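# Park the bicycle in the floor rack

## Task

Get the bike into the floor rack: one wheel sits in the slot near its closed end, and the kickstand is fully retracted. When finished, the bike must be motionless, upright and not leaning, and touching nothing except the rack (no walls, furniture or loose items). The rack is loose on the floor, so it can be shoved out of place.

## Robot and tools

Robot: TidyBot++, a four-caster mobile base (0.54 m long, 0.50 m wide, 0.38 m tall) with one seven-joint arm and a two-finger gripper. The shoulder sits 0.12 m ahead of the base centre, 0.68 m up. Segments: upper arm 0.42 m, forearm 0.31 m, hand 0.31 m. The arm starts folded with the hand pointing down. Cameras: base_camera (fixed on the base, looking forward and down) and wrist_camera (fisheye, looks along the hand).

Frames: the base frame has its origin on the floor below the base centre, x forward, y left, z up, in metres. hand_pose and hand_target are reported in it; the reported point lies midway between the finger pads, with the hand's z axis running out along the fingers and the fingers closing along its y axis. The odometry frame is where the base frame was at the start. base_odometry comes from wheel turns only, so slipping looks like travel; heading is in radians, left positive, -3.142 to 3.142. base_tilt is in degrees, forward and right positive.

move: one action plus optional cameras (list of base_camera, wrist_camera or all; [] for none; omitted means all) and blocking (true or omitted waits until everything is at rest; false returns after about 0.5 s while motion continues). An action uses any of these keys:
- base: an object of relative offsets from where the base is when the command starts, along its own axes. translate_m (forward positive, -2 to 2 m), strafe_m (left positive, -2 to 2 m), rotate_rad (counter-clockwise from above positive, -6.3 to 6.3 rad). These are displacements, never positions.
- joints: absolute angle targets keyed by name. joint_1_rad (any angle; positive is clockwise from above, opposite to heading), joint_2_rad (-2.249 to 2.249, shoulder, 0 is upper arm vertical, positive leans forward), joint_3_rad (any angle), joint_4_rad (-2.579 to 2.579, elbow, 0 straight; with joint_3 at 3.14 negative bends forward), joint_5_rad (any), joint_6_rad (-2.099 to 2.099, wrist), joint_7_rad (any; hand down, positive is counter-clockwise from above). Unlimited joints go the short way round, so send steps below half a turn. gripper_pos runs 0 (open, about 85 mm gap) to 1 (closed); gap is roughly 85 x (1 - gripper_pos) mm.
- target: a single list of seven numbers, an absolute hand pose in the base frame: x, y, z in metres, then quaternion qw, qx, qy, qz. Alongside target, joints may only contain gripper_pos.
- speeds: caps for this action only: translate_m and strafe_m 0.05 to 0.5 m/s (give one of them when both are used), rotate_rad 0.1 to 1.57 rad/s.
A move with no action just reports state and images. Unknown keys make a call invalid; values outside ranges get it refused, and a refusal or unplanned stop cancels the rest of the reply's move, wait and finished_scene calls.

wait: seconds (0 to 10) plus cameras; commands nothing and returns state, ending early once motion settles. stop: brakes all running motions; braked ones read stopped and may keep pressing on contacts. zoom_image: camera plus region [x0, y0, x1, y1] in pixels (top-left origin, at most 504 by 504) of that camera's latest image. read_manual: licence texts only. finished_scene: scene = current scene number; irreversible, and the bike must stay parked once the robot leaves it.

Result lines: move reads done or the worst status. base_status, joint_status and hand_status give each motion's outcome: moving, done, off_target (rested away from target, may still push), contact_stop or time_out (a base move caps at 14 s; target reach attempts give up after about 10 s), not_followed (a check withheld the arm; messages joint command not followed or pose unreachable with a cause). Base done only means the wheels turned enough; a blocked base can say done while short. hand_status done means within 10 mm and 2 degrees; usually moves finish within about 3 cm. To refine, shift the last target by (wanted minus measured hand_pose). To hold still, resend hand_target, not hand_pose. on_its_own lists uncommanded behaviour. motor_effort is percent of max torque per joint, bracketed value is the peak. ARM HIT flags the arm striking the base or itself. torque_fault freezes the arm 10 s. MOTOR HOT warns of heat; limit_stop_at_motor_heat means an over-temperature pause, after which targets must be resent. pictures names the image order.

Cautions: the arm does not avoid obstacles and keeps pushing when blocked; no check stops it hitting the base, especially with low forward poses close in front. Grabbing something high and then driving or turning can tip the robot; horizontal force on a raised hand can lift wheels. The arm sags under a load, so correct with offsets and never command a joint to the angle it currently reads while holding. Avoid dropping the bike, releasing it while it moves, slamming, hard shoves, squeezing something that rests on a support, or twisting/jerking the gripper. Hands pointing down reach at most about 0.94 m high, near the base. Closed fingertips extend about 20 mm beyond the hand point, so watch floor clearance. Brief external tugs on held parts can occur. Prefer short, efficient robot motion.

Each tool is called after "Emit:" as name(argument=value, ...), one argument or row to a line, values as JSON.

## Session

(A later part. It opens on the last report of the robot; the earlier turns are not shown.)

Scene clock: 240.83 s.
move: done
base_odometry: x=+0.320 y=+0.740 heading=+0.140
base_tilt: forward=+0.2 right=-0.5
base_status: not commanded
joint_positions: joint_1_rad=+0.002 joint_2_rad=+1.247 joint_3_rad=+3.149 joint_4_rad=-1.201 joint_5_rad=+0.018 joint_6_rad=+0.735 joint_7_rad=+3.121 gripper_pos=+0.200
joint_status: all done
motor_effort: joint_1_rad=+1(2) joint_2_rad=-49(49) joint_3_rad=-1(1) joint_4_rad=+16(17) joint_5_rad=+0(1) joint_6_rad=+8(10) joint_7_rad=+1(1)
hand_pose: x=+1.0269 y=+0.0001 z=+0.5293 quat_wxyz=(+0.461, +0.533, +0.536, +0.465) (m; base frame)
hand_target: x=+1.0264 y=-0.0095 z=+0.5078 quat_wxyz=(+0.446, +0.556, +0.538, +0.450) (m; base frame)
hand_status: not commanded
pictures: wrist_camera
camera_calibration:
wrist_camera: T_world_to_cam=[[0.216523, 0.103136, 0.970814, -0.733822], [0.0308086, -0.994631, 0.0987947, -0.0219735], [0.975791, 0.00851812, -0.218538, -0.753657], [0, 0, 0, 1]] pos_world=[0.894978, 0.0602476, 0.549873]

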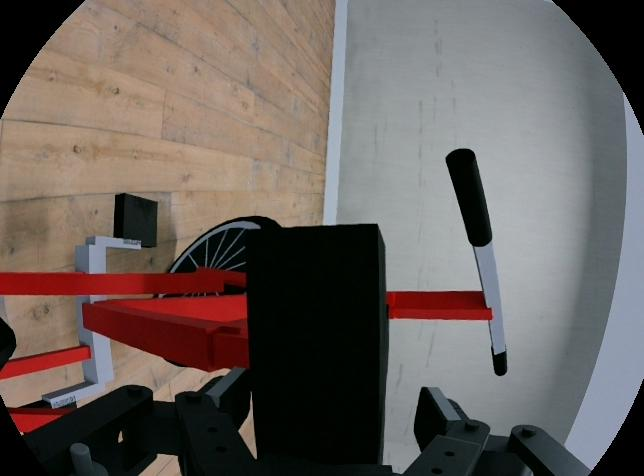

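Emit:
move(
  joints={"joint_1_rad":0.012,"joint_2_rad":1.272,"joint_3_rad":3.1416,"joint_4_rad":-1.185,"joint_5_rad":0,"joint_6_rad":0.675,"joint_7_rad":3.12},
  cameras=[],
)

Emit:
move(
  joints={"gripper_pos":1.0},
)

Scene clock: 242.17 s.
move: done
base_odometry: x=+0.320 y=+0.740 heading=+0.140
base_tilt: forward=+0.2 right=-0.5
base_status: not commanded
joint_positions: joint_1_rad=+0.002 joint_2_rad=+1.262 joint_3_rad=+3.149 joint_4_rad=-1.198 joint_5_rad=+0.018 joint_6_rad=+0.730 joint_7_rad=+3.121 gripper_pos=+0.200
joint_status: all done
motor_effort: joint_1_rad=+1(1) joint_2_rad=-49(50) joint_3_rad=-1(1) joint_4_rad=+16(17) joint_5_rad=+0(2) joint_6_rad=+9(9) joint_7_rad=+1(1)
hand_pose: x=+1.0253 y=+0.0001 z=+0.5163 quat_wxyz=(+0.457, +0.537, +0.539, +0.461) (m; base frame)
hand_target: x=+1.0242 y=-0.0095 z=+0.4969 quat_wxyz=(+0.442, +0.559, +0.541, +0.447) (m; base frame)
hand_status: not commanded
pictures: none
No camera images: "cameras" was empty.

Scene clock: 243.17 s.
move: off_target
base_odometry: x=+0.320 y=+0.740 heading=+0.140
base_tilt: forward=+0.2 right=-0.5
base_status: not commanded
joint_positions: joint_1_rad=+0.004 joint_2_rad=+1.259 joint_3_rad=+3.153 joint_4_rad=-1.187 joint_5_rad=+0.019 joint_6_rad=+0.740 joint_7_rad=+3.125 gripper_pos=+0.524
joint_status: gripper_pos off_target (ended at +0.524, target +1.000)
motor_effort: joint_1_rad=+1(3) joint_2_rad=-48(51) joint_3_rad=-3(6) joint_4_rad=+15(19) joint_5_rad=-3(5) joint_6_rad=+0(8) joint_7_rad=-5(6)
hand_pose: x=+1.0293 y=-0.0026 z=+0.5270 quat_wxyz=(+0.465, +0.530, +0.536, +0.465) (m; base frame)
hand_target: x=+1.0242 y=-0.0095 z=+0.4969 quat_wxyz=(+0.442, +0.559, +0.541, +0.447) (m; base frame)
hand_status: not commanded
pictures: base_camera, wrist_camera
camera_calibration:
wrist_camera: T_world_to_cam=[[0.209826, 0.110566, 0.971467, -0.725282], [0.028927, -0.993853, 0.106866, -0.0268457], [0.977311, 0.00567844, -0.211734, -0.761583], [0, 0, 0, 1]] pos_world=[0.897263, 0.0578355, 0.546204]

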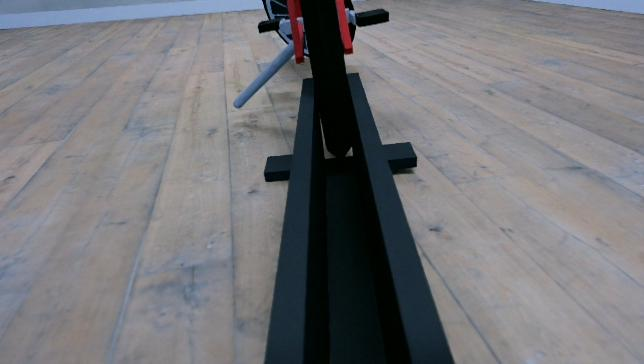

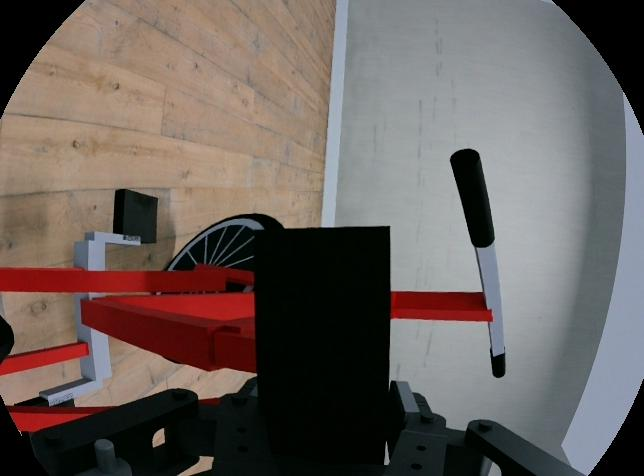

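Emit:
move(
  joints={"joint_1_rad":0.075,"joint_2_rad":1.255,"joint_3_rad":3.1416,"joint_4_rad":-1.19,"joint_5_rad":0,"joint_6_rad":0.69,"joint_7_rad":3.03},
)

Scene clock: 245.00 s.
move: done
base_odometry: x=+0.320 y=+0.740 heading=+0.140
base_tilt: forward=+0.2 right=-0.5
base_status: not commanded
joint_positions: joint_1_rad=+0.071 joint_2_rad=+1.256 joint_3_rad=+3.153 joint_4_rad=-1.185 joint_5_rad=+0.018 joint_6_rad=+0.740 joint_7_rad=+3.099 gripper_pos=+0.543
joint_status: all done
motor_effort: joint_1_rad=+4(8) joint_2_rad=-48(49) joint_3_rad=-1(3) joint_4_rad=+13(16) joint_5_rad=-2(7) joint_6_rad=+0(1) joint_7_rad=-1(6)
hand_pose: x=+1.0280 y=-0.0645 z=+0.5307 quat_wxyz=(+0.476, +0.554, +0.509, +0.456) (m; base frame)
hand_target: x=+1.0242 y=-0.0666 z=+0.5144 quat_wxyz=(+0.444, +0.592, +0.491, +0.460) (m; base frame)
hand_status: not commanded
pictures: base_camera, wrist_camera
camera_calibration:
wrist_camera: T_world_to_cam=[[0.210867, 0.0701136, 0.974997, -0.727278], [-0.0432006, -0.995781, 0.0809514, -0.000932896], [0.97656, -0.0591904, -0.206948, -0.765131], [0, 0, 0, 1]] pos_world=[0.900514, 0.00477468, 0.550827]

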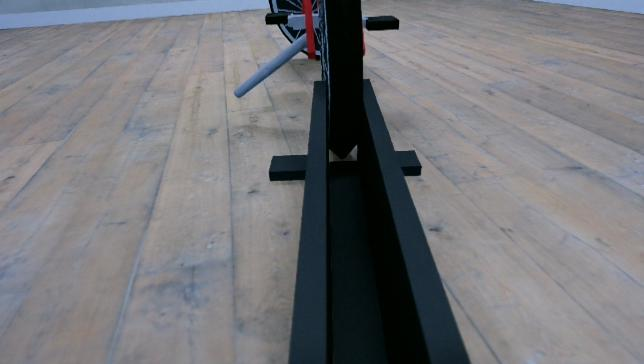

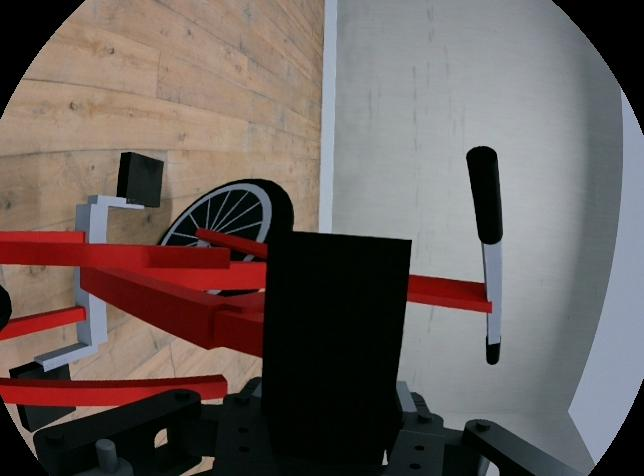

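Emit:
move(
  base={"translate_m":0.03},
  speeds={"translate_m":0.15},
  joints={"joint_1_rad":0.06,"joint_2_rad":1.20,"joint_3_rad":3.1416,"joint_4_rad":-1.345,"joint_5_rad":0,"joint_6_rad":0.84,"joint_7_rad":2.97},
)

Emit:
zoom_image(
  camera="base_camera",
  region=[270, 60, 380, 180],
)

Scene clock: 247.47 s.
move: done
base_odometry: x=+0.350 y=+0.744 heading=+0.140
base_tilt: forward=+0.2 right=-0.5
base_status: done
joint_positions: joint_1_rad=+0.075 joint_2_rad=+1.222 joint_3_rad=+3.153 joint_4_rad=-1.308 joint_5_rad=+0.022 joint_6_rad=+0.838 joint_7_rad=+3.060 gripper_pos=+0.545
joint_status: all done
motor_effort: joint_1_rad=-3(7) joint_2_rad=-50(55) joint_3_rad=-6(6) joint_4_rad=+12(18) joint_5_rad=-1(9) joint_6_rad=+0(4) joint_7_rad=-5(8)
hand_pose: x=+1.0017 y=-0.0645 z=+0.5307 quat_wxyz=(+0.470, +0.560, +0.496, +0.468) (m; base frame)
hand_target: x=+0.9948 y=-0.0513 z=+0.5326 quat_wxyz=(+0.439, +0.590, +0.467, +0.491) (m; base frame)
hand_status: not commanded
pictures: base_camera, wrist_camera
camera_calibration:
wrist_camera: T_world_to_cam=[[0.198736, 0.033192, 0.979491, -0.71432], [-0.0482848, -0.997881, 0.0436121, 0.0226635], [0.978863, -0.0559618, -0.196713, -0.746968], [0, 0, 0, 1]] pos_world=[0.874235, 0.00452344, 0.551743]

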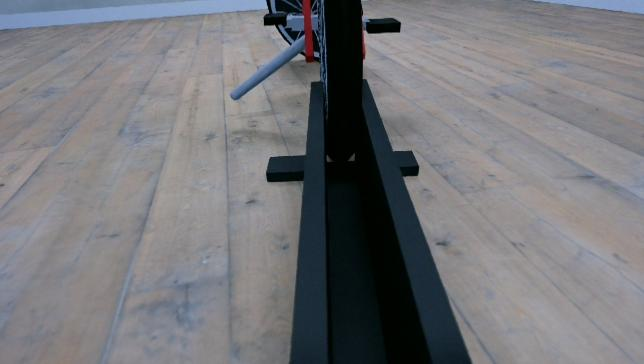

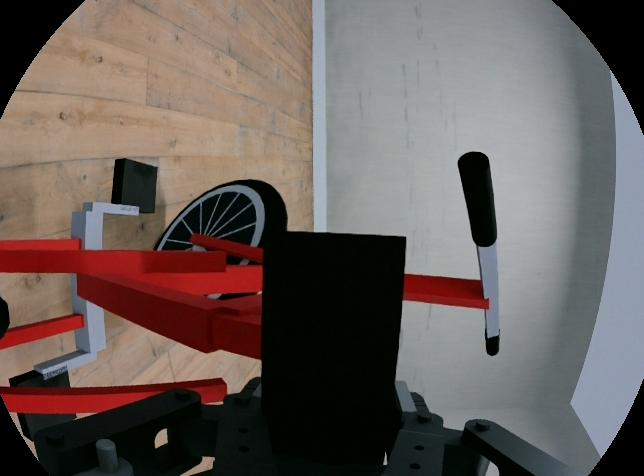

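Scaled by 4.200.

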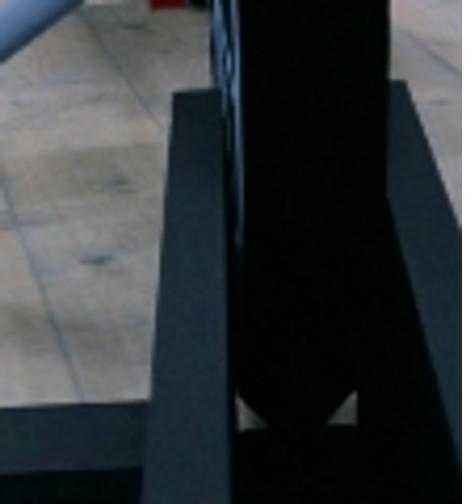

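Emit:
move(
  base={"translate_m":0.04},
  speeds={"translate_m":0.15},
  joints={"joint_1_rad":0.068,"joint_2_rad":1.141,"joint_3_rad":3.1416,"joint_4_rad":-1.505,"joint_5_rad":0,"joint_6_rad":0.97,"joint_7_rad":2.97},
)

Emit:
zoom_image(
  camera="base_camera",
  region=[270, 60, 380, 180],
)

Scene clock: 250.67 s.
move: done
base_odometry: x=+0.390 y=+0.750 heading=+0.141
base_tilt: forward=+0.2 right=-0.5
base_status: done
joint_positions: joint_1_rad=+0.083 joint_2_rad=+1.173 joint_3_rad=+3.155 joint_4_rad=-1.467 joint_5_rad=+0.005 joint_6_rad=+0.949 joint_7_rad=+3.032 gripper_pos=+0.547
joint_status: all done
motor_effort: joint_1_rad=-2(6) joint_2_rad=-49(52) joint_3_rad=-4(7) joint_4_rad=+11(15) joint_5_rad=+1(10) joint_6_rad=+3(4) joint_7_rad=-2(10)
hand_pose: x=+0.9639 y=-0.0740 z=+0.5314 quat_wxyz=(+0.467, +0.575, +0.480, +0.471) (m; base frame)
hand_target: x=+0.9587 y=-0.0558 z=+0.5479 quat_wxyz=(+0.448, +0.585, +0.459, +0.497) (m; base frame)
hand_status: not commanded
pictures: base_camera, wrist_camera
camera_calibration:
wrist_camera: T_world_to_cam=[[0.195957, -0.00720558, 0.980586, -0.708129], [-0.0746974, -0.997177, 0.00759981, 0.0559525], [0.977763, -0.0747364, -0.195943, -0.711125], [0, 0, 0, 1]] pos_world=[0.838254, -0.00245487, 0.554617]

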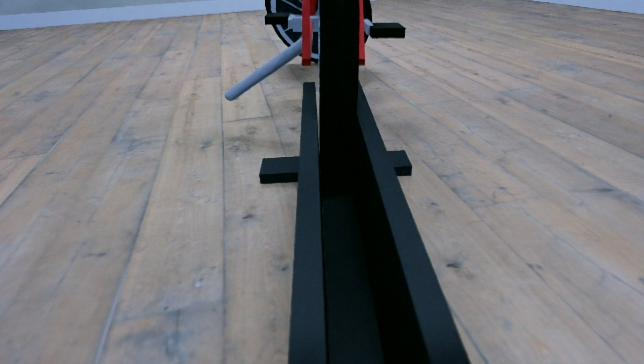

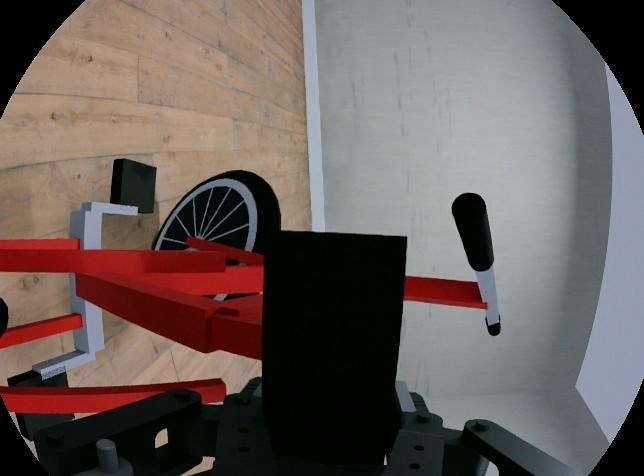

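Scaled by 4.200.

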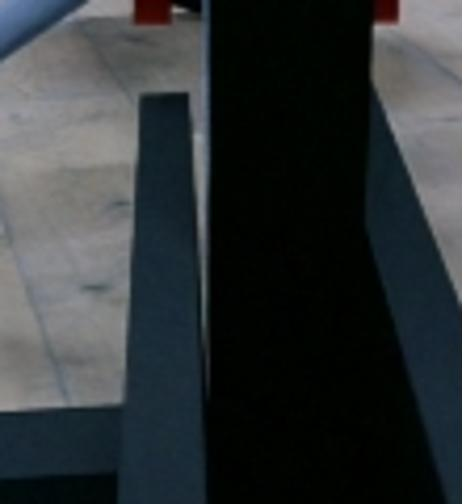

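Emit:
move(
  base={"translate_m":0.045},
  speeds={"translate_m":0.15},
  joints={"joint_1_rad":0.08,"joint_2_rad":1.10,"joint_3_rad":3.1416,"joint_4_rad":-1.66,"joint_5_rad":0,"joint_6_rad":1.09,"joint_7_rad":2.98},
  cameras=["base_camera"],
)

Emit:
zoom_image(
  camera="base_camera",
  region=[270, 60, 420, 230],
)

Scene clock: 253.43 s.
move: off_target
base_odometry: x=+0.434 y=+0.756 heading=+0.141
base_tilt: forward=+0.2 right=-0.5
base_status: done
joint_positions: joint_1_rad=+0.073 joint_2_rad=+1.140 joint_3_rad=+3.153 joint_4_rad=-1.605 joint_5_rad=+0.009 joint_6_rad=+1.059 joint_7_rad=+3.031 gripper_pos=+0.550
joint_status: joint_2_rad off_target (ended at +1.140, target +1.100); joint_4_rad off_target (ended at -1.605, target -1.660); the others done
motor_effort: joint_1_rad=+2(6) joint_2_rad=-47(51) joint_3_rad=-2(5) joint_4_rad=+5(13) joint_5_rad=-1(5) joint_6_rad=+5(6) joint_7_rad=-2(5)
hand_pose: x=+0.9297 y=-0.0611 z=+0.5317 quat_wxyz=(+0.465, +0.570, +0.482, +0.476) (m; base frame)
hand_target: x=+0.9184 y=-0.0627 z=+0.5501 quat_wxyz=(+0.455, +0.584, +0.457, +0.494) (m; base frame)
hand_status: not commanded
pictures: base_camera

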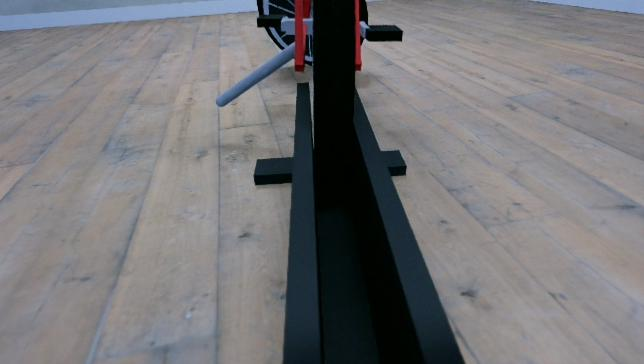

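Scaled by 2.965.

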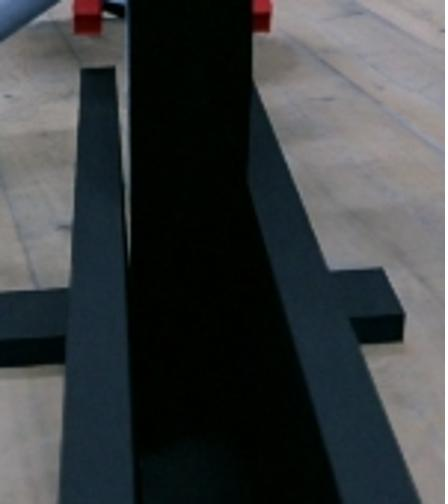

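Emit:
move(
  base={"translate_m":0.045},
  speeds={"translate_m":0.15},
  joints={"joint_1_rad":0.08,"joint_2_rad":1.065,"joint_3_rad":3.1416,"joint_4_rad":-1.82,"joint_5_rad":0,"joint_6_rad":1.215,"joint_7_rad":2.98},
  cameras=["base_camera"],
)

Emit:
move(
  base={"translate_m":0.045},
  speeds={"translate_m":0.15},
  joints={"joint_1_rad":0.08,"joint_2_rad":1.04,"joint_3_rad":3.1416,"joint_4_rad":-1.975,"joint_5_rad":0,"joint_6_rad":1.345,"joint_7_rad":2.98},
)

Scene clock: 255.63 s.
move: off_target
base_odometry: x=+0.479 y=+0.763 heading=+0.141
base_tilt: forward=+0.2 right=-0.5
base_status: done
joint_positions: joint_1_rad=+0.072 joint_2_rad=+1.107 joint_3_rad=+3.153 joint_4_rad=-1.757 joint_5_rad=+0.011 joint_6_rad=+1.177 joint_7_rad=+3.031 gripper_pos=+0.550
joint_status: joint_2_rad off_target (ended at +1.107, target +1.065); joint_4_rad off_target (ended at -1.757, target -1.820); the others done
motor_effort: joint_1_rad=+2(6) joint_2_rad=-46(49) joint_3_rad=-2(4) joint_4_rad=+3(9) joint_5_rad=-1(6) joint_6_rad=+6(7) joint_7_rad=-2(6)
hand_pose: x=+0.8887 y=-0.0564 z=+0.5313 quat_wxyz=(+0.463, +0.570, +0.483, +0.477) (m; base frame)
hand_target: x=+0.8743 y=-0.0592 z=+0.5508 quat_wxyz=(+0.455, +0.584, +0.457, +0.494) (m; base frame)
hand_status: not commanded
pictures: base_camera

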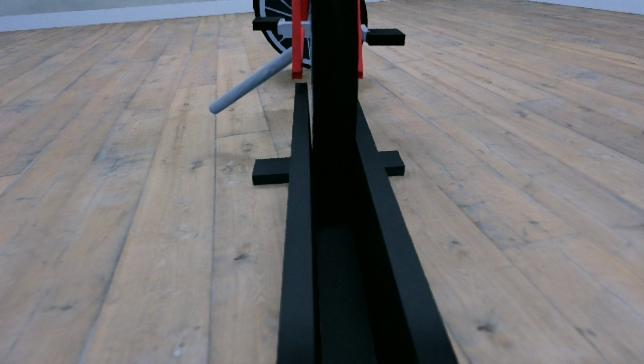

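Scene clock: 256.87 s.
move: off_target
base_odometry: x=+0.524 y=+0.769 heading=+0.142
base_tilt: forward=+0.2 right=-0.5
base_status: done
joint_positions: joint_1_rad=+0.073 joint_2_rad=+1.085 joint_3_rad=+3.153 joint_4_rad=-1.905 joint_5_rad=+0.012 joint_6_rad=+1.300 joint_7_rad=+3.031 gripper_pos=+0.550
joint_status: joint_2_rad off_target (ended at +1.085, target +1.040); joint_4_rad off_target (ended at -1.905, target -1.975); the others done
motor_effort: joint_1_rad=+1(6) joint_2_rad=-44(48) joint_3_rad=-3(5) joint_4_rad=+0(7) joint_5_rad=+0(5) joint_6_rad=+7(7) joint_7_rad=-4(5)
hand_pose: x=+0.8459 y=-0.0538 z=+0.5309 quat_wxyz=(+0.462, +0.571, +0.483, +0.477) (m; base frame)
hand_target: x=+0.8291 y=-0.0556 z=+0.5521 quat_wxyz=(+0.455, +0.584, +0.457, +0.494) (m; base frame)
hand_status: not commanded
pictures: base_camera, wrist_camera
camera_calibration:
wrist_camera: T_world_to_cam=[[0.193607, -0.0079241, 0.981047, -0.682678], [-0.0581097, -0.998304, 0.00340429, 0.0554703], [0.979357, -0.0576675, -0.193739, -0.595919], [0, 0, 0, 1]] pos_world=[0.719011, 0.0156015, 0.554098]

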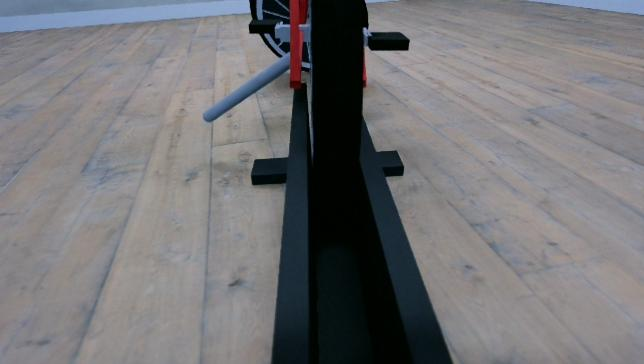

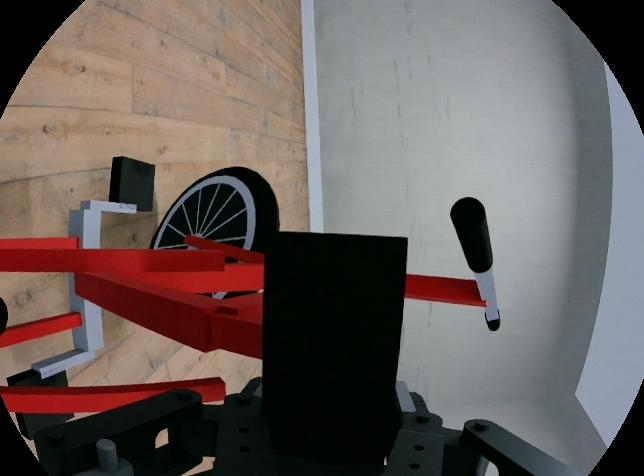

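Emit:
move(
  base={"translate_m":0.045},
  speeds={"translate_m":0.15},
  joints={"joint_1_rad":0.08,"joint_2_rad":1.03,"joint_3_rad":3.1416,"joint_4_rad":-2.12,"joint_5_rad":0,"joint_6_rad":1.475,"joint_7_rad":2.98},
  cameras=["base_camera"],
)

Emit:
move(
  base={"translate_m":0.045},
  speeds={"translate_m":0.15},
  joints={"joint_1_rad":0.08,"joint_2_rad":1.025,"joint_3_rad":3.1416,"joint_4_rad":-2.265,"joint_5_rad":0,"joint_6_rad":1.61,"joint_7_rad":2.98},
)

Scene clock: 259.23 s.
move: off_target
base_odometry: x=+0.569 y=+0.776 heading=+0.142
base_tilt: forward=+0.3 right=-0.5
base_status: done
joint_positions: joint_1_rad=+0.073 joint_2_rad=+1.073 joint_3_rad=+3.153 joint_4_rad=-2.044 joint_5_rad=+0.012 joint_6_rad=+1.426 joint_7_rad=+3.031 gripper_pos=+0.550
joint_status: joint_2_rad off_target (ended at +1.073, target +1.030); joint_4_rad off_target (ended at -2.044, target -2.120); the others done
motor_effort: joint_1_rad=+1(7) joint_2_rad=-43(45) joint_3_rad=-4(5) joint_4_rad=-5(7) joint_5_rad=+0(5) joint_6_rad=+7(8) joint_7_rad=-5(7)
hand_pose: x=+0.8036 y=-0.0499 z=+0.5307 quat_wxyz=(+0.461, +0.572, +0.483, +0.477) (m; base frame)
hand_target: x=+0.7847 y=-0.0520 z=+0.5517 quat_wxyz=(+0.454, +0.585, +0.458, +0.492) (m; base frame)
hand_status: not commanded
pictures: base_camera

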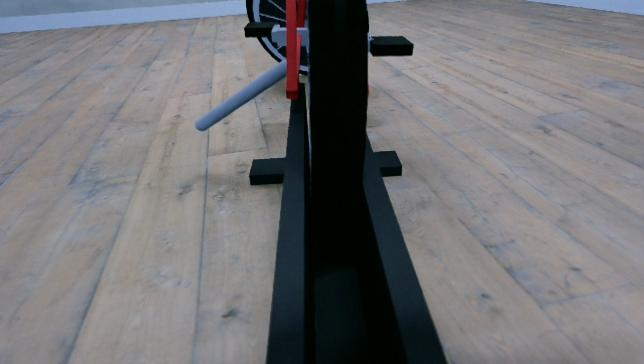

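Scene clock: 260.37 s.
move: off_target
base_odometry: x=+0.613 y=+0.782 heading=+0.142
base_tilt: forward=+0.2 right=-0.5
base_status: done
joint_positions: joint_1_rad=+0.071 joint_2_rad=+1.074 joint_3_rad=+3.153 joint_4_rad=-2.181 joint_5_rad=+0.008 joint_6_rad=+1.558 joint_7_rad=+3.031 gripper_pos=+0.550
joint_status: joint_2_rad off_target (ended at +1.074, target +1.025); joint_4_rad off_target (ended at -2.181, target -2.265); the others done
motor_effort: joint_1_rad=+2(5) joint_2_rad=-43(45) joint_3_rad=-4(5) joint_4_rad=-9(10) joint_5_rad=+1(5) joint_6_rad=+7(9) joint_7_rad=-6(9)
hand_pose: x=+0.7604 y=-0.0465 z=+0.5305 quat_wxyz=(+0.460, +0.574, +0.484, +0.475) (m; base frame)
hand_target: x=+0.7397 y=-0.0484 z=+0.5554 quat_wxyz=(+0.452, +0.586, +0.459, +0.491) (m; base frame)
hand_status: not commanded
pictures: base_camera, wrist_camera
camera_calibration:
wrist_camera: T_world_to_cam=[[0.201807, -0.0113598, 0.979359, -0.671119], [-0.0593927, -0.998234, 0.000659702, 0.060198], [0.977623, -0.0583, -0.202125, -0.506141], [0, 0, 0, 1]] pos_world=[0.633827, 0.0229599, 0.554923]

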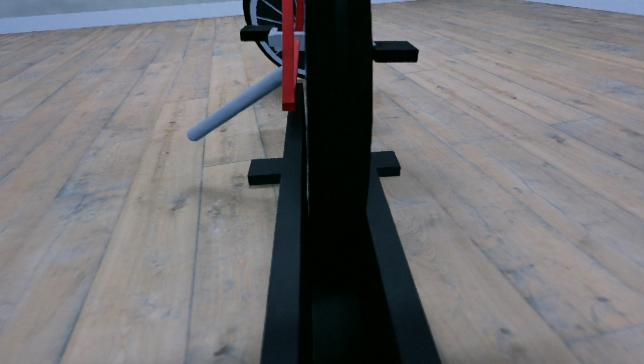

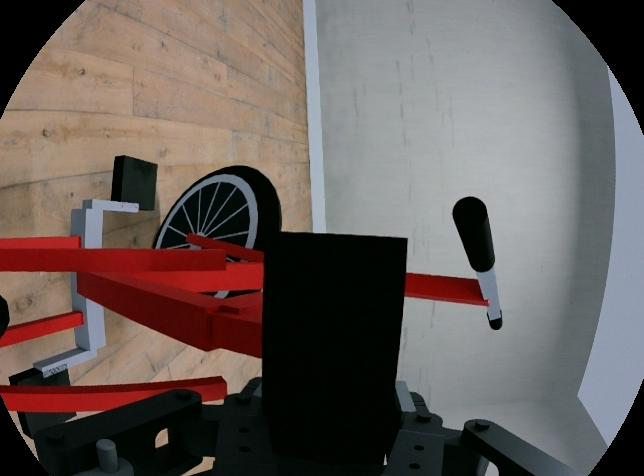

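Emit:
move(
  base={"translate_m":0.045},
  speeds={"translate_m":0.15},
  joints={"joint_1_rad":0.08,"joint_2_rad":1.03,"joint_3_rad":3.1416,"joint_4_rad":-2.41,"joint_5_rad":0,"joint_6_rad":1.76,"joint_7_rad":2.98},
  cameras=["base_camera"],
)

Emit:
move(
  base={"translate_m":0.035},
  speeds={"translate_m":0.15},
  joints={"joint_1_rad":0.08,"joint_2_rad":1.045,"joint_3_rad":3.1416,"joint_4_rad":-2.53,"joint_5_rad":0,"joint_6_rad":1.88,"joint_7_rad":2.98},
)

Scene clock: 263.07 s.
move: off_target
base_odometry: x=+0.658 y=+0.789 heading=+0.143
base_tilt: forward=+0.2 right=-0.5
base_status: done
joint_positions: joint_1_rad=+0.072 joint_2_rad=+1.088 joint_3_rad=+3.153 joint_4_rad=-2.320 joint_5_rad=+0.002 joint_6_rad=+1.698 joint_7_rad=+3.031 gripper_pos=+0.550
joint_status: joint_2_rad off_target (ended at +1.088, target +1.030); joint_4_rad off_target (ended at -2.320, target -2.410); the others done
motor_effort: joint_1_rad=+1(5) joint_2_rad=-45(45) joint_3_rad=-4(6) joint_4_rad=-13(14) joint_5_rad=+2(4) joint_6_rad=+8(9) joint_7_rad=-6(9)
hand_pose: x=+0.7154 y=-0.0456 z=+0.5305 quat_wxyz=(+0.458, +0.579, +0.484, +0.469) (m; base frame)
hand_target: x=+0.6950 y=-0.0448 z=+0.5641 quat_wxyz=(+0.452, +0.586, +0.459, +0.491) (m; base frame)
hand_status: not commanded
pictures: base_camera

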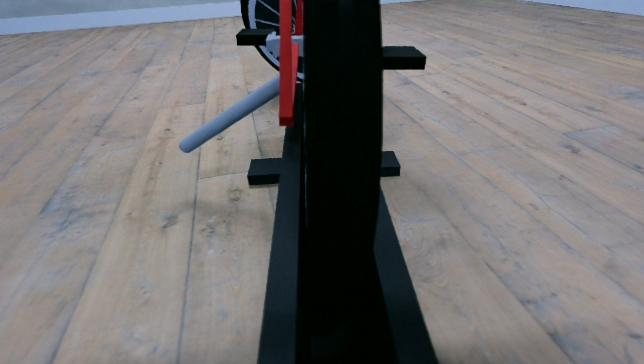

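Scene clock: 264.20 s.
move: off_target
base_odometry: x=+0.693 y=+0.794 heading=+0.143
base_tilt: forward=+0.2 right=-0.5
base_status: done
joint_positions: joint_1_rad=+0.074 joint_2_rad=+1.111 joint_3_rad=+3.153 joint_4_rad=-2.428 joint_5_rad=-0.002 joint_6_rad=+1.813 joint_7_rad=+3.031 gripper_pos=+0.550
joint_status: joint_2_rad off_target (ended at +1.111, target +1.045); joint_4_rad off_target (ended at -2.428, target -2.530); the others done
motor_effort: joint_1_rad=+1(4) joint_2_rad=-45(45) joint_3_rad=-4(5) joint_4_rad=-18(19) joint_5_rad=+2(4) joint_6_rad=+10(10) joint_7_rad=-5(8)
hand_pose: x=+0.6801 y=-0.0451 z=+0.5305 quat_wxyz=(+0.456, +0.584, +0.486, +0.464) (m; base frame)
hand_target: x=+0.6582 y=-0.0419 z=+0.5691 quat_wxyz=(+0.449, +0.590, +0.462, +0.487) (m; base frame)
hand_status: not commanded
pictures: base_camera, wrist_camera
camera_calibration:
wrist_camera: T_world_to_cam=[[0.229414, -0.0141425, 0.973226, -0.670601], [-0.0719786, -0.997403, 0.00247334, 0.0645063], [0.970664, -0.0706188, -0.229836, -0.408692], [0, 0, 0, 1]] pos_world=[0.555191, 0.0259935, 0.558555]

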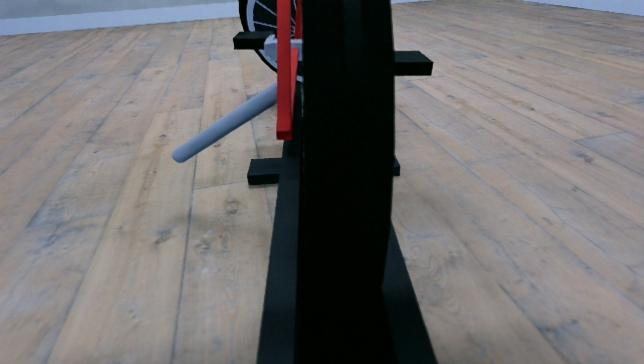

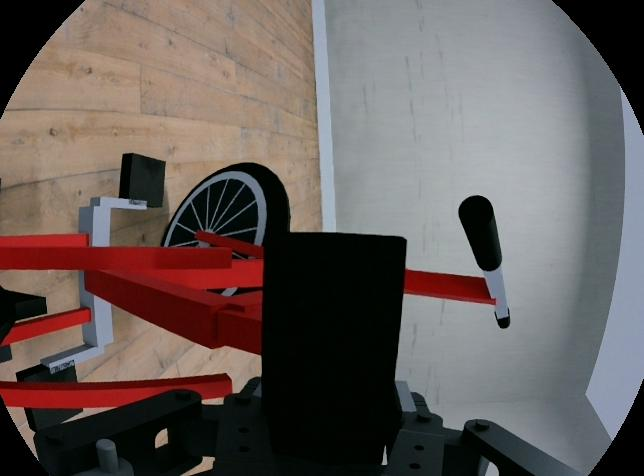

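Emit:
move(
  joints={"gripper_pos":0.1},
  cameras=["base_camera"],
)

Emit:
move(
  base={"translate_m":-0.08},
  speeds={"translate_m":0.2},
)

Scene clock: 267.50 s.
move: done
base_odometry: x=+0.693 y=+0.794 heading=+0.143
base_tilt: forward=+0.2 right=-0.5
base_status: not commanded
joint_positions: joint_1_rad=+0.074 joint_2_rad=+1.046 joint_3_rad=+3.150 joint_4_rad=-2.535 joint_5_rad=-0.001 joint_6_rad=+1.821 joint_7_rad=+3.016 gripper_pos=+0.100
joint_status: all done
on_its_own: joint_2_rad moved -0.065 to your old target +1.045; joint_4_rad moved -0.107 to your old target -2.530
motor_effort: joint_1_rad=+0(4) joint_2_rad=-29(45) joint_3_rad=-1(4) joint_4_rad=-1(18) joint_5_rad=+0(3) joint_6_rad=+8(12) joint_7_rad=+1(6)
hand_pose: x=+0.6534 y=-0.0417 z=+0.5494 quat_wxyz=(+0.442, +0.596, +0.488, +0.459) (m; base frame)
hand_target: x=+0.6582 y=-0.0419 z=+0.5691 quat_wxyz=(+0.449, +0.590, +0.462, +0.487) (m; base frame)
hand_status: not commanded
pictures: base_camera

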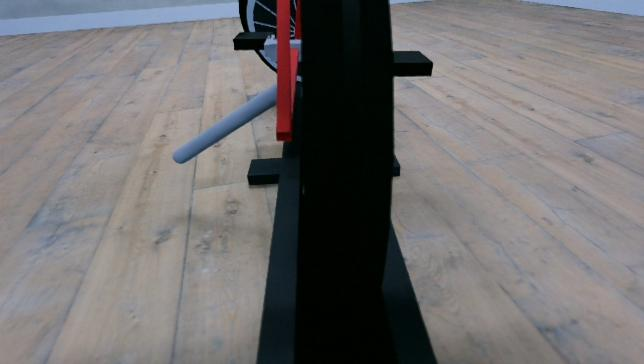

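Scene clock: 268.63 s.
move: done
base_odometry: x=+0.614 y=+0.782 heading=+0.143
base_tilt: forward=+0.2 right=-0.5
base_status: done
joint_positions: joint_1_rad=+0.074 joint_2_rad=+1.046 joint_3_rad=+3.150 joint_4_rad=-2.535 joint_5_rad=-0.001 joint_6_rad=+1.825 joint_7_rad=+3.016 gripper_pos=+0.100
joint_status: not commanded
motor_effort: joint_1_rad=+1(2) joint_2_rad=-28(31) joint_3_rad=-1(1) joint_4_rad=-2(4) joint_5_rad=+1(1) joint_6_rad=+8(9) joint_7_rad=+1(1)
hand_pose: x=+0.6537 y=-0.0418 z=+0.5509 quat_wxyz=(+0.443, +0.595, +0.487, +0.460) (m; base frame)
hand_target: x=+0.6582 y=-0.0419 z=+0.5691 quat_wxyz=(+0.449, +0.590, +0.462, +0.487) (m; base frame)
hand_status: not commanded
pictures: base_camera, wrist_camera
camera_calibration:
wrist_camera: T_world_to_cam=[[0.256753, -0.0347904, 0.965851, -0.698987], [-0.0737231, -0.997145, -0.0163197, 0.0773567], [0.963661, -0.0670153, -0.258585, -0.357583], [0, 0, 0, 1]] pos_world=[0.529758, 0.0288544, 0.583914]

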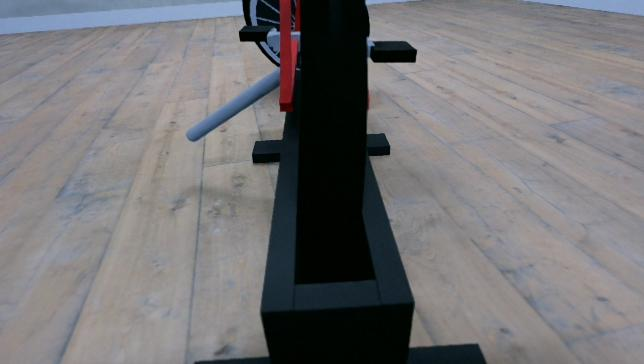

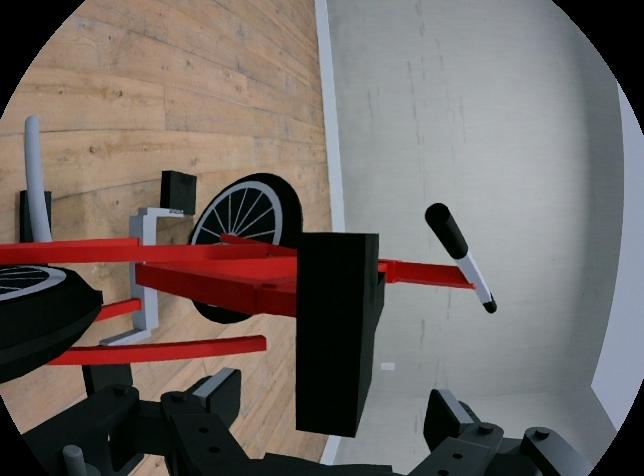

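Emit:
move(
  joints={"joint_1_rad":0.074,"joint_2_rad":0.4,"joint_3_rad":3.1416,"joint_4_rad":-2.4,"joint_5_rad":0,"joint_6_rad":1.0,"joint_7_rad":2.3,"gripper_pos":0.0},
  cameras=[],
)

Emit:
move(
  base={"translate_m":0.078},
  speeds={"translate_m":0.15},
  joints={"joint_1_rad":0.074,"joint_2_rad":0.55,"joint_3_rad":3.1416,"joint_4_rad":-1.05,"joint_5_rad":0,"joint_6_rad":-1.23,"joint_7_rad":1.57},
)

Scene clock: 271.70 s.
move: done
base_odometry: x=+0.614 y=+0.782 heading=+0.143
base_tilt: forward=+0.2 right=-0.5
base_status: not commanded
joint_positions: joint_1_rad=+0.074 joint_2_rad=+0.412 joint_3_rad=+3.150 joint_4_rad=-2.419 joint_5_rad=-0.001 joint_6_rad=+1.059 joint_7_rad=+2.375 gripper_pos=+0.000
joint_status: all done
motor_effort: joint_1_rad=+0(2) joint_2_rad=-24(31) joint_3_rad=+0(1) joint_4_rad=+11(12) joint_5_rad=+0(1) joint_6_rad=+8(10) joint_7_rad=+1(2)
hand_pose: x=+0.6869 y=-0.0453 z=+0.7058 quat_wxyz=(+0.272, +0.724, +0.274, +0.571) (m; base frame)
hand_target: x=+0.6899 y=-0.0410 z=+0.7024 quat_wxyz=(+0.243, +0.742, +0.252, +0.572) (m; base frame)
hand_status: not commanded
pictures: none
No camera images: "cameras" was empty.

Scene clock: 274.97 s.
move: done
base_odometry: x=+0.691 y=+0.793 heading=+0.143
base_tilt: forward=+0.3 right=-0.5
base_status: done
joint_positions: joint_1_rad=+0.074 joint_2_rad=+0.537 joint_3_rad=+3.150 joint_4_rad=-1.065 joint_5_rad=-0.001 joint_6_rad=-1.170 joint_7_rad=+1.644 gripper_pos=+0.000
joint_status: all done
motor_effort: joint_1_rad=+0(2) joint_2_rad=-35(36) joint_3_rad=+0(1) joint_4_rad=+20(22) joint_5_rad=+0(2) joint_6_rad=+3(9) joint_7_rad=+1(2)
hand_pose: x=+0.7591 y=-0.0500 z=+0.7431 quat_wxyz=(+0.016, +0.983, -0.003, +0.183) (m; base frame)
hand_target: x=+0.7470 y=-0.0452 z=+0.7350 quat_wxyz=(+0.006, +0.987, -0.037, +0.155) (m; base frame)
hand_status: not commanded
pictures: base_camera, wrist_camera
camera_calibration:
wrist_camera: T_world_to_cam=[[0.111826, -0.993715, -0.00507368, -0.128371], [-0.925829, -0.102329, -0.363827, 1.02982], [0.361021, 0.0453828, -0.931453, 0.553145], [0, 0, 0, 1]] pos_world=[0.768091, -0.0472869, 0.889251]

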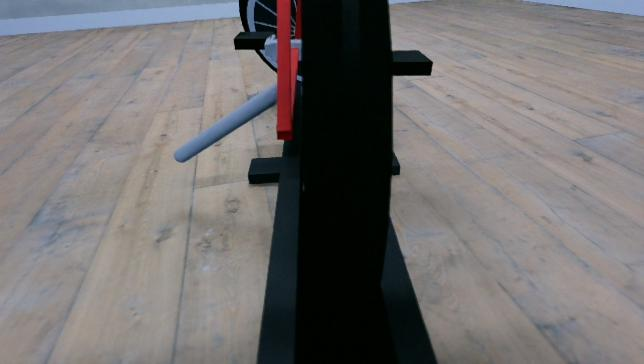

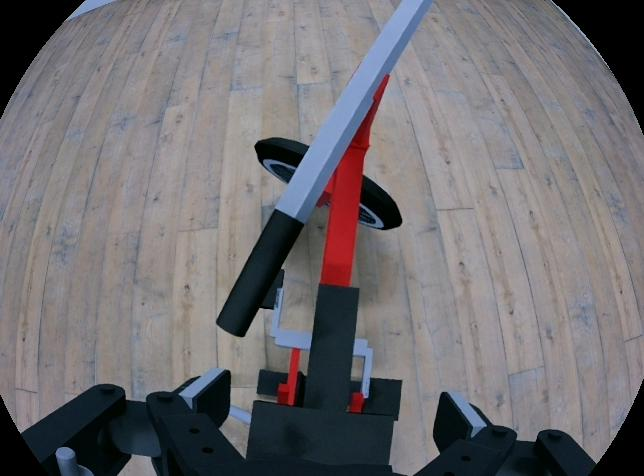

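Emit:
move(
  joints={"joint_1_rad":0.09,"joint_2_rad":0.685,"joint_3_rad":3.1416,"joint_4_rad":-1.30,"joint_5_rad":0,"joint_6_rad":-0.73,"joint_7_rad":1.60,"gripper_pos":0.25},
)

Scene clock: 280.77 s.
move: done
base_odometry: x=+0.691 y=+0.793 heading=+0.143
base_tilt: forward=+0.2 right=-0.5
base_status: not commanded
joint_positions: joint_1_rad=+0.077 joint_2_rad=+0.690 joint_3_rad=+3.150 joint_4_rad=-1.284 joint_5_rad=-0.001 joint_6_rad=-0.790 joint_7_rad=+1.644 gripper_pos=+0.250
joint_status: all done
motor_effort: joint_1_rad=+0(1) joint_2_rad=-39(43) joint_3_rad=+0(1) joint_4_rad=+17(22) joint_5_rad=+1(2) joint_6_rad=+4(4) joint_7_rad=+1(2)
hand_pose: x=+0.7886 y=-0.0545 z=+0.5932 quat_wxyz=(+0.017, +0.982, -0.005, +0.187) (m; base frame)
hand_target: x=+0.7992 y=-0.0600 z=+0.5977 quat_wxyz=(+0.013, +0.977, -0.030, +0.211) (m; base frame)
hand_status: not commanded
pictures: base_camera, wrist_camera
camera_calibration:
wrist_camera: T_world_to_cam=[[0.108797, -0.99406, -0.00268832, -0.13599], [-0.923245, -0.100043, -0.370959, 1.00446], [0.368487, 0.0428412, -0.928645, 0.395346], [0, 0, 0, 1]] pos_world=[0.796479, -0.0516294, 0.739385]

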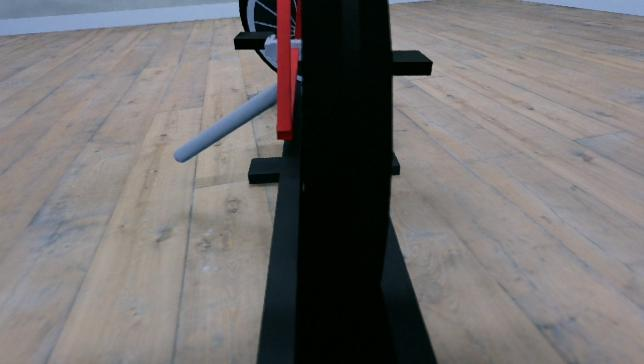

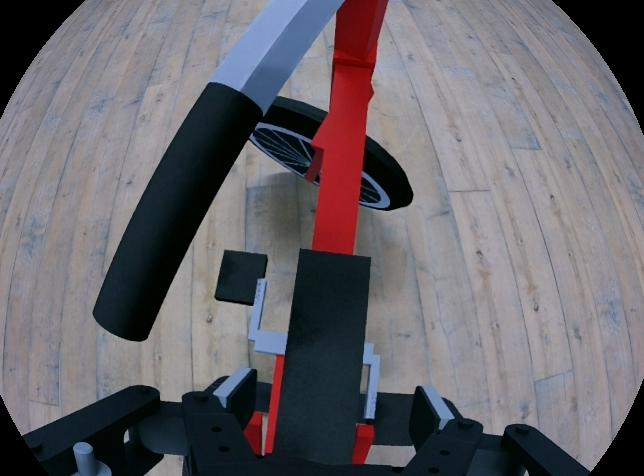

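Emit:
move(
  joints={"joint_1_rad":0.09,"joint_2_rad":0.80,"joint_3_rad":3.1416,"joint_4_rad":-1.41,"joint_5_rad":0,"joint_6_rad":-0.52,"joint_7_rad":1.60},
)

Scene clock: 283.93 s.
move: done
base_odometry: x=+0.691 y=+0.793 heading=+0.143
base_tilt: forward=+0.2 right=-0.5
base_status: not commanded
joint_positions: joint_1_rad=+0.076 joint_2_rad=+0.795 joint_3_rad=+3.143 joint_4_rad=-1.385 joint_5_rad=-0.002 joint_6_rad=-0.582 joint_7_rad=+1.644 gripper_pos=+0.250
joint_status: all done
motor_effort: joint_1_rad=+2(5) joint_2_rad=-39(43) joint_3_rad=+0(4) joint_4_rad=+17(19) joint_5_rad=+1(4) joint_6_rad=+4(4) joint_7_rad=+1(2)
hand_pose: x=+0.7906 y=-0.0507 z=+0.5074 quat_wxyz=(+0.014, +0.982, -0.003, +0.188) (m; base frame)
hand_target: x=+0.7950 y=-0.0596 z=+0.5021 quat_wxyz=(+0.012, +0.978, -0.030, +0.204) (m; base frame)
hand_status: not commanded
pictures: base_camera, wrist_camera
camera_calibration:
wrist_camera: T_world_to_cam=[[0.11339, -0.993527, -0.00682381, -0.134202], [-0.921715, -0.102625, -0.374044, 0.975134], [0.370923, 0.0487026, -0.927386, 0.312465], [0, 0, 0, 1]] pos_world=[0.798112, -0.0484777, 0.653603]

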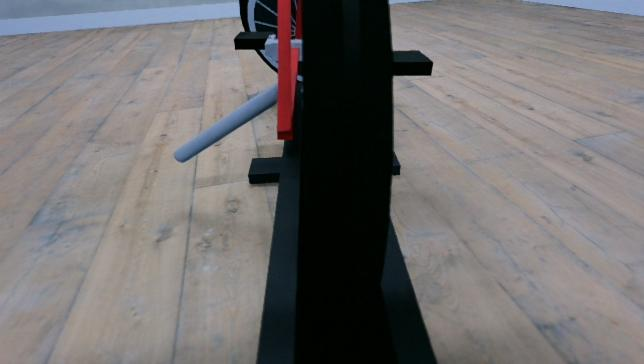

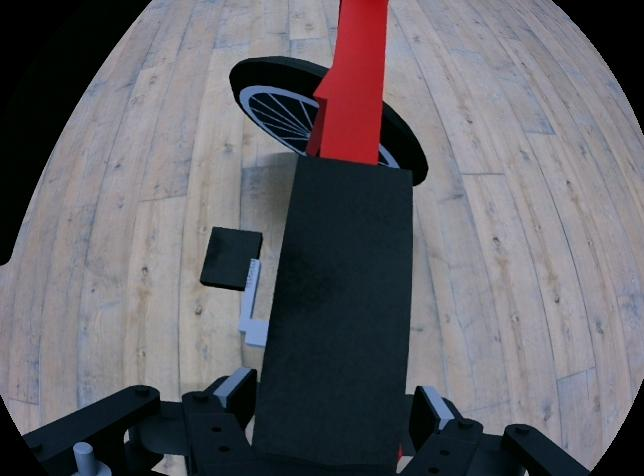

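Emit:
move(
  joints={"gripper_pos":1.0},
  cameras=["wrist_camera"],
)

Scene clock: 285.33 s.
move: off_target
base_odometry: x=+0.691 y=+0.793 heading=+0.143
base_tilt: forward=+0.2 right=-0.5
base_status: not commanded
joint_positions: joint_1_rad=+0.076 joint_2_rad=+0.794 joint_3_rad=+3.142 joint_4_rad=-1.386 joint_5_rad=-0.001 joint_6_rad=-0.580 joint_7_rad=+1.644 gripper_pos=+0.350
joint_status: gripper_pos off_target (ended at +0.350, target +1.000)
motor_effort: joint_1_rad=+4(4) joint_2_rad=-38(40) joint_3_rad=+0(3) joint_4_rad=+17(18) joint_5_rad=-1(3) joint_6_rad=+4(5) joint_7_rad=+1(2)
hand_pose: x=+0.7911 y=-0.0501 z=+0.5081 quat_wxyz=(+0.014, +0.982, -0.002, +0.189) (m; base frame)
hand_target: x=+0.7950 y=-0.0596 z=+0.5021 quat_wxyz=(+0.012, +0.978, -0.030, +0.204) (m; base frame)
hand_status: not commanded
pictures: wrist_camera
camera_calibration:
wrist_camera: T_world_to_cam=[[0.115368, -0.993304, -0.00608239, -0.135517], [-0.920662, -0.104628, -0.376079, 0.976005], [0.372924, 0.0489873, -0.926568, 0.31099], [0, 0, 0, 1]] pos_world=[0.798229, -0.0477262, 0.654383]

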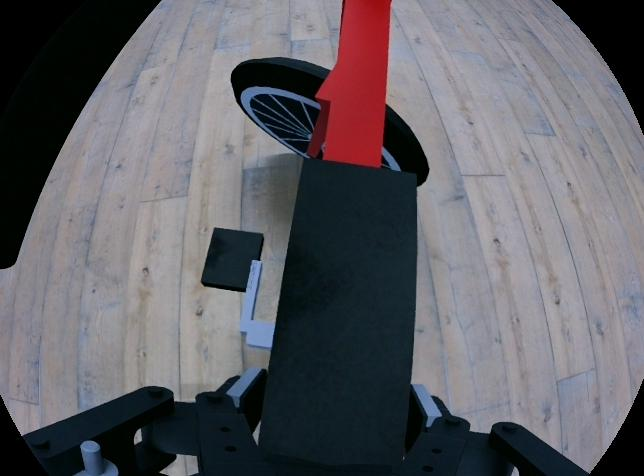

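Emit:
move(
  joints={"joint_1_rad":0.09,"joint_2_rad":0.73,"joint_3_rad":3.1416,"joint_4_rad":-1.56,"joint_5_rad":0,"joint_6_rad":-0.44,"joint_7_rad":1.60},
  cameras=["base_camera"],
)

Emit:
move(
  joints={"joint_1_rad":0.09,"joint_2_rad":0.66,"joint_3_rad":3.1416,"joint_4_rad":-1.71,"joint_5_rad":0,"joint_6_rad":-0.355,"joint_7_rad":1.60},
)

Scene clock: 287.57 s.
move: off_target
base_odometry: x=+0.691 y=+0.793 heading=+0.143
base_tilt: forward=+0.2 right=-0.5
base_status: not commanded
joint_positions: joint_1_rad=+0.081 joint_2_rad=+0.759 joint_3_rad=+3.142 joint_4_rad=-1.488 joint_5_rad=-0.001 joint_6_rad=-0.433 joint_7_rad=+1.644 gripper_pos=+0.356
joint_status: joint_4_rad off_target (ended at -1.488, target -1.560); the others done
motor_effort: joint_1_rad=+2(5) joint_2_rad=-43(43) joint_3_rad=-2(4) joint_4_rad=+8(18) joint_5_rad=+1(2) joint_6_rad=-5(6) joint_7_rad=+3(3)
hand_pose: x=+0.7901 y=-0.0534 z=+0.5112 quat_wxyz=(+0.018, +0.974, -0.004, +0.228) (m; base frame)
hand_target: x=+0.7582 y=-0.0563 z=+0.5030 quat_wxyz=(+0.012, +0.978, -0.030, +0.204) (m; base frame)
hand_status: not commanded
pictures: base_camera

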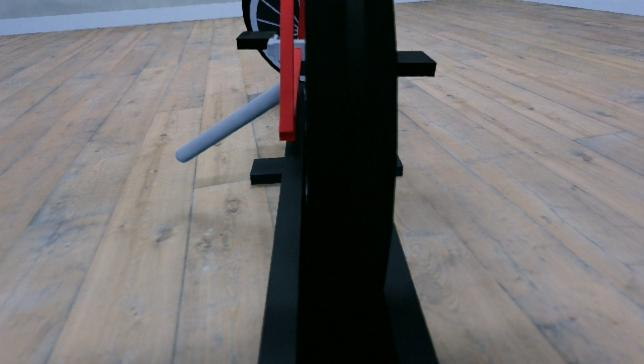

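Scene clock: 289.17 s.
move: off_target
base_odometry: x=+0.691 y=+0.793 heading=+0.143
base_tilt: forward=+0.2 right=-0.5
base_status: not commanded
joint_positions: joint_1_rad=+0.092 joint_2_rad=+0.665 joint_3_rad=+3.140 joint_4_rad=-1.655 joint_5_rad=-0.002 joint_6_rad=-0.315 joint_7_rad=+1.635 gripper_pos=+0.556
joint_status: joint_4_rad off_target (ended at -1.655, target -1.710); the others done
on_its_own: gripper_pos moved +0.200 toward your old target +1.000
motor_effort: joint_1_rad=-1(6) joint_2_rad=-35(46) joint_3_rad=+0(8) joint_4_rad=+6(12) joint_5_rad=+5(6) joint_6_rad=-4(13) joint_7_rad=+5(6)
hand_pose: x=+0.7573 y=-0.0561 z=+0.5263 quat_wxyz=(+0.018, +0.968, -0.013, +0.250) (m; base frame)
hand_target: x=+0.7198 y=-0.0529 z=+0.5042 quat_wxyz=(+0.012, +0.978, -0.030, +0.206) (m; base frame)
hand_status: not commanded
pictures: base_camera, wrist_camera
camera_calibration:
wrist_camera: T_world_to_cam=[[0.0931622, -0.995582, 0.0117416, -0.130213], [-0.869173, -0.0870744, -0.486781, 0.97136], [0.485653, 0.0351441, -0.873445, 0.226652], [0, 0, 0, 1]] pos_world=[0.746337, -0.053023, 0.672337]

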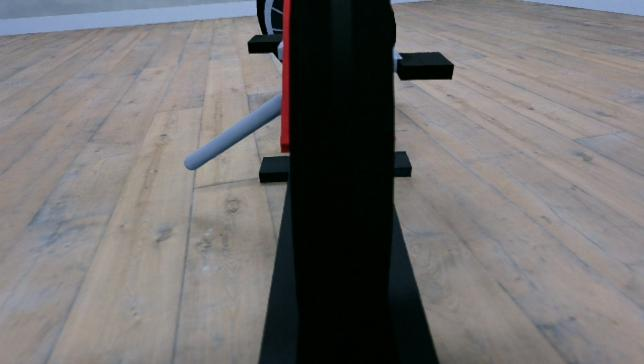

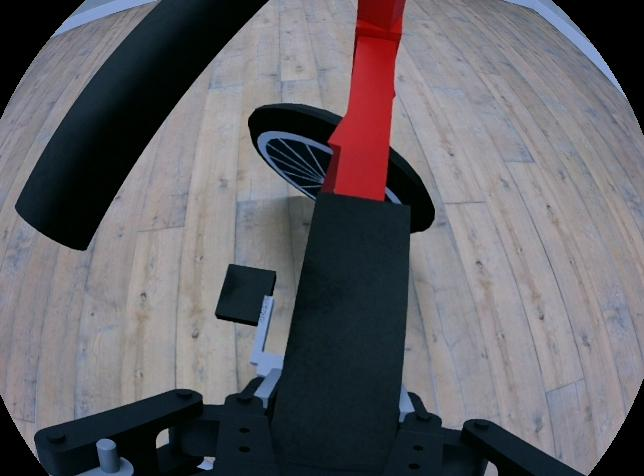

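Emit:
move(
  joints={"gripper_pos":0.2},
  cameras=["wrist_camera"],
)

Scene clock: 292.20 s.
move: done
base_odometry: x=+0.691 y=+0.793 heading=+0.143
base_tilt: forward=+0.2 right=-0.5
base_status: not commanded
joint_positions: joint_1_rad=+0.097 joint_2_rad=+0.653 joint_3_rad=+3.144 joint_4_rad=-1.668 joint_5_rad=-0.001 joint_6_rad=-0.317 joint_7_rad=+1.635 gripper_pos=+0.200
joint_status: all done
motor_effort: joint_1_rad=+0(4) joint_2_rad=-33(40) joint_3_rad=-1(5) joint_4_rad=+11(13) joint_5_rad=+0(5) joint_6_rad=+0(6) joint_7_rad=+2(5)
hand_pose: x=+0.7518 y=-0.0617 z=+0.5289 quat_wxyz=(+0.021, +0.968, -0.017, +0.248) (m; base frame)
hand_target: x=+0.7198 y=-0.0529 z=+0.5042 quat_wxyz=(+0.012, +0.978, -0.030, +0.206) (m; base frame)
hand_status: not commanded
pictures: wrist_camera
camera_calibration:
wrist_camera: T_world_to_cam=[[0.0845018, -0.996324, 0.0140616, -0.130028], [-0.871283, -0.0807289, -0.484096, 0.967844], [0.483452, 0.0286553, -0.874902, 0.233766], [0, 0, 0, 1]] pos_world=[0.741239, -0.0581153, 0.67488]

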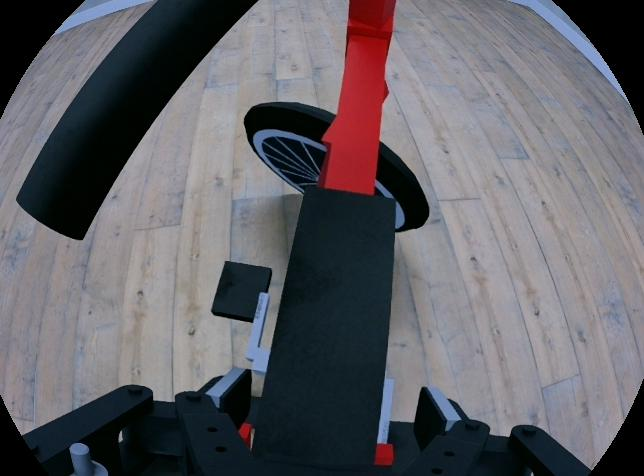

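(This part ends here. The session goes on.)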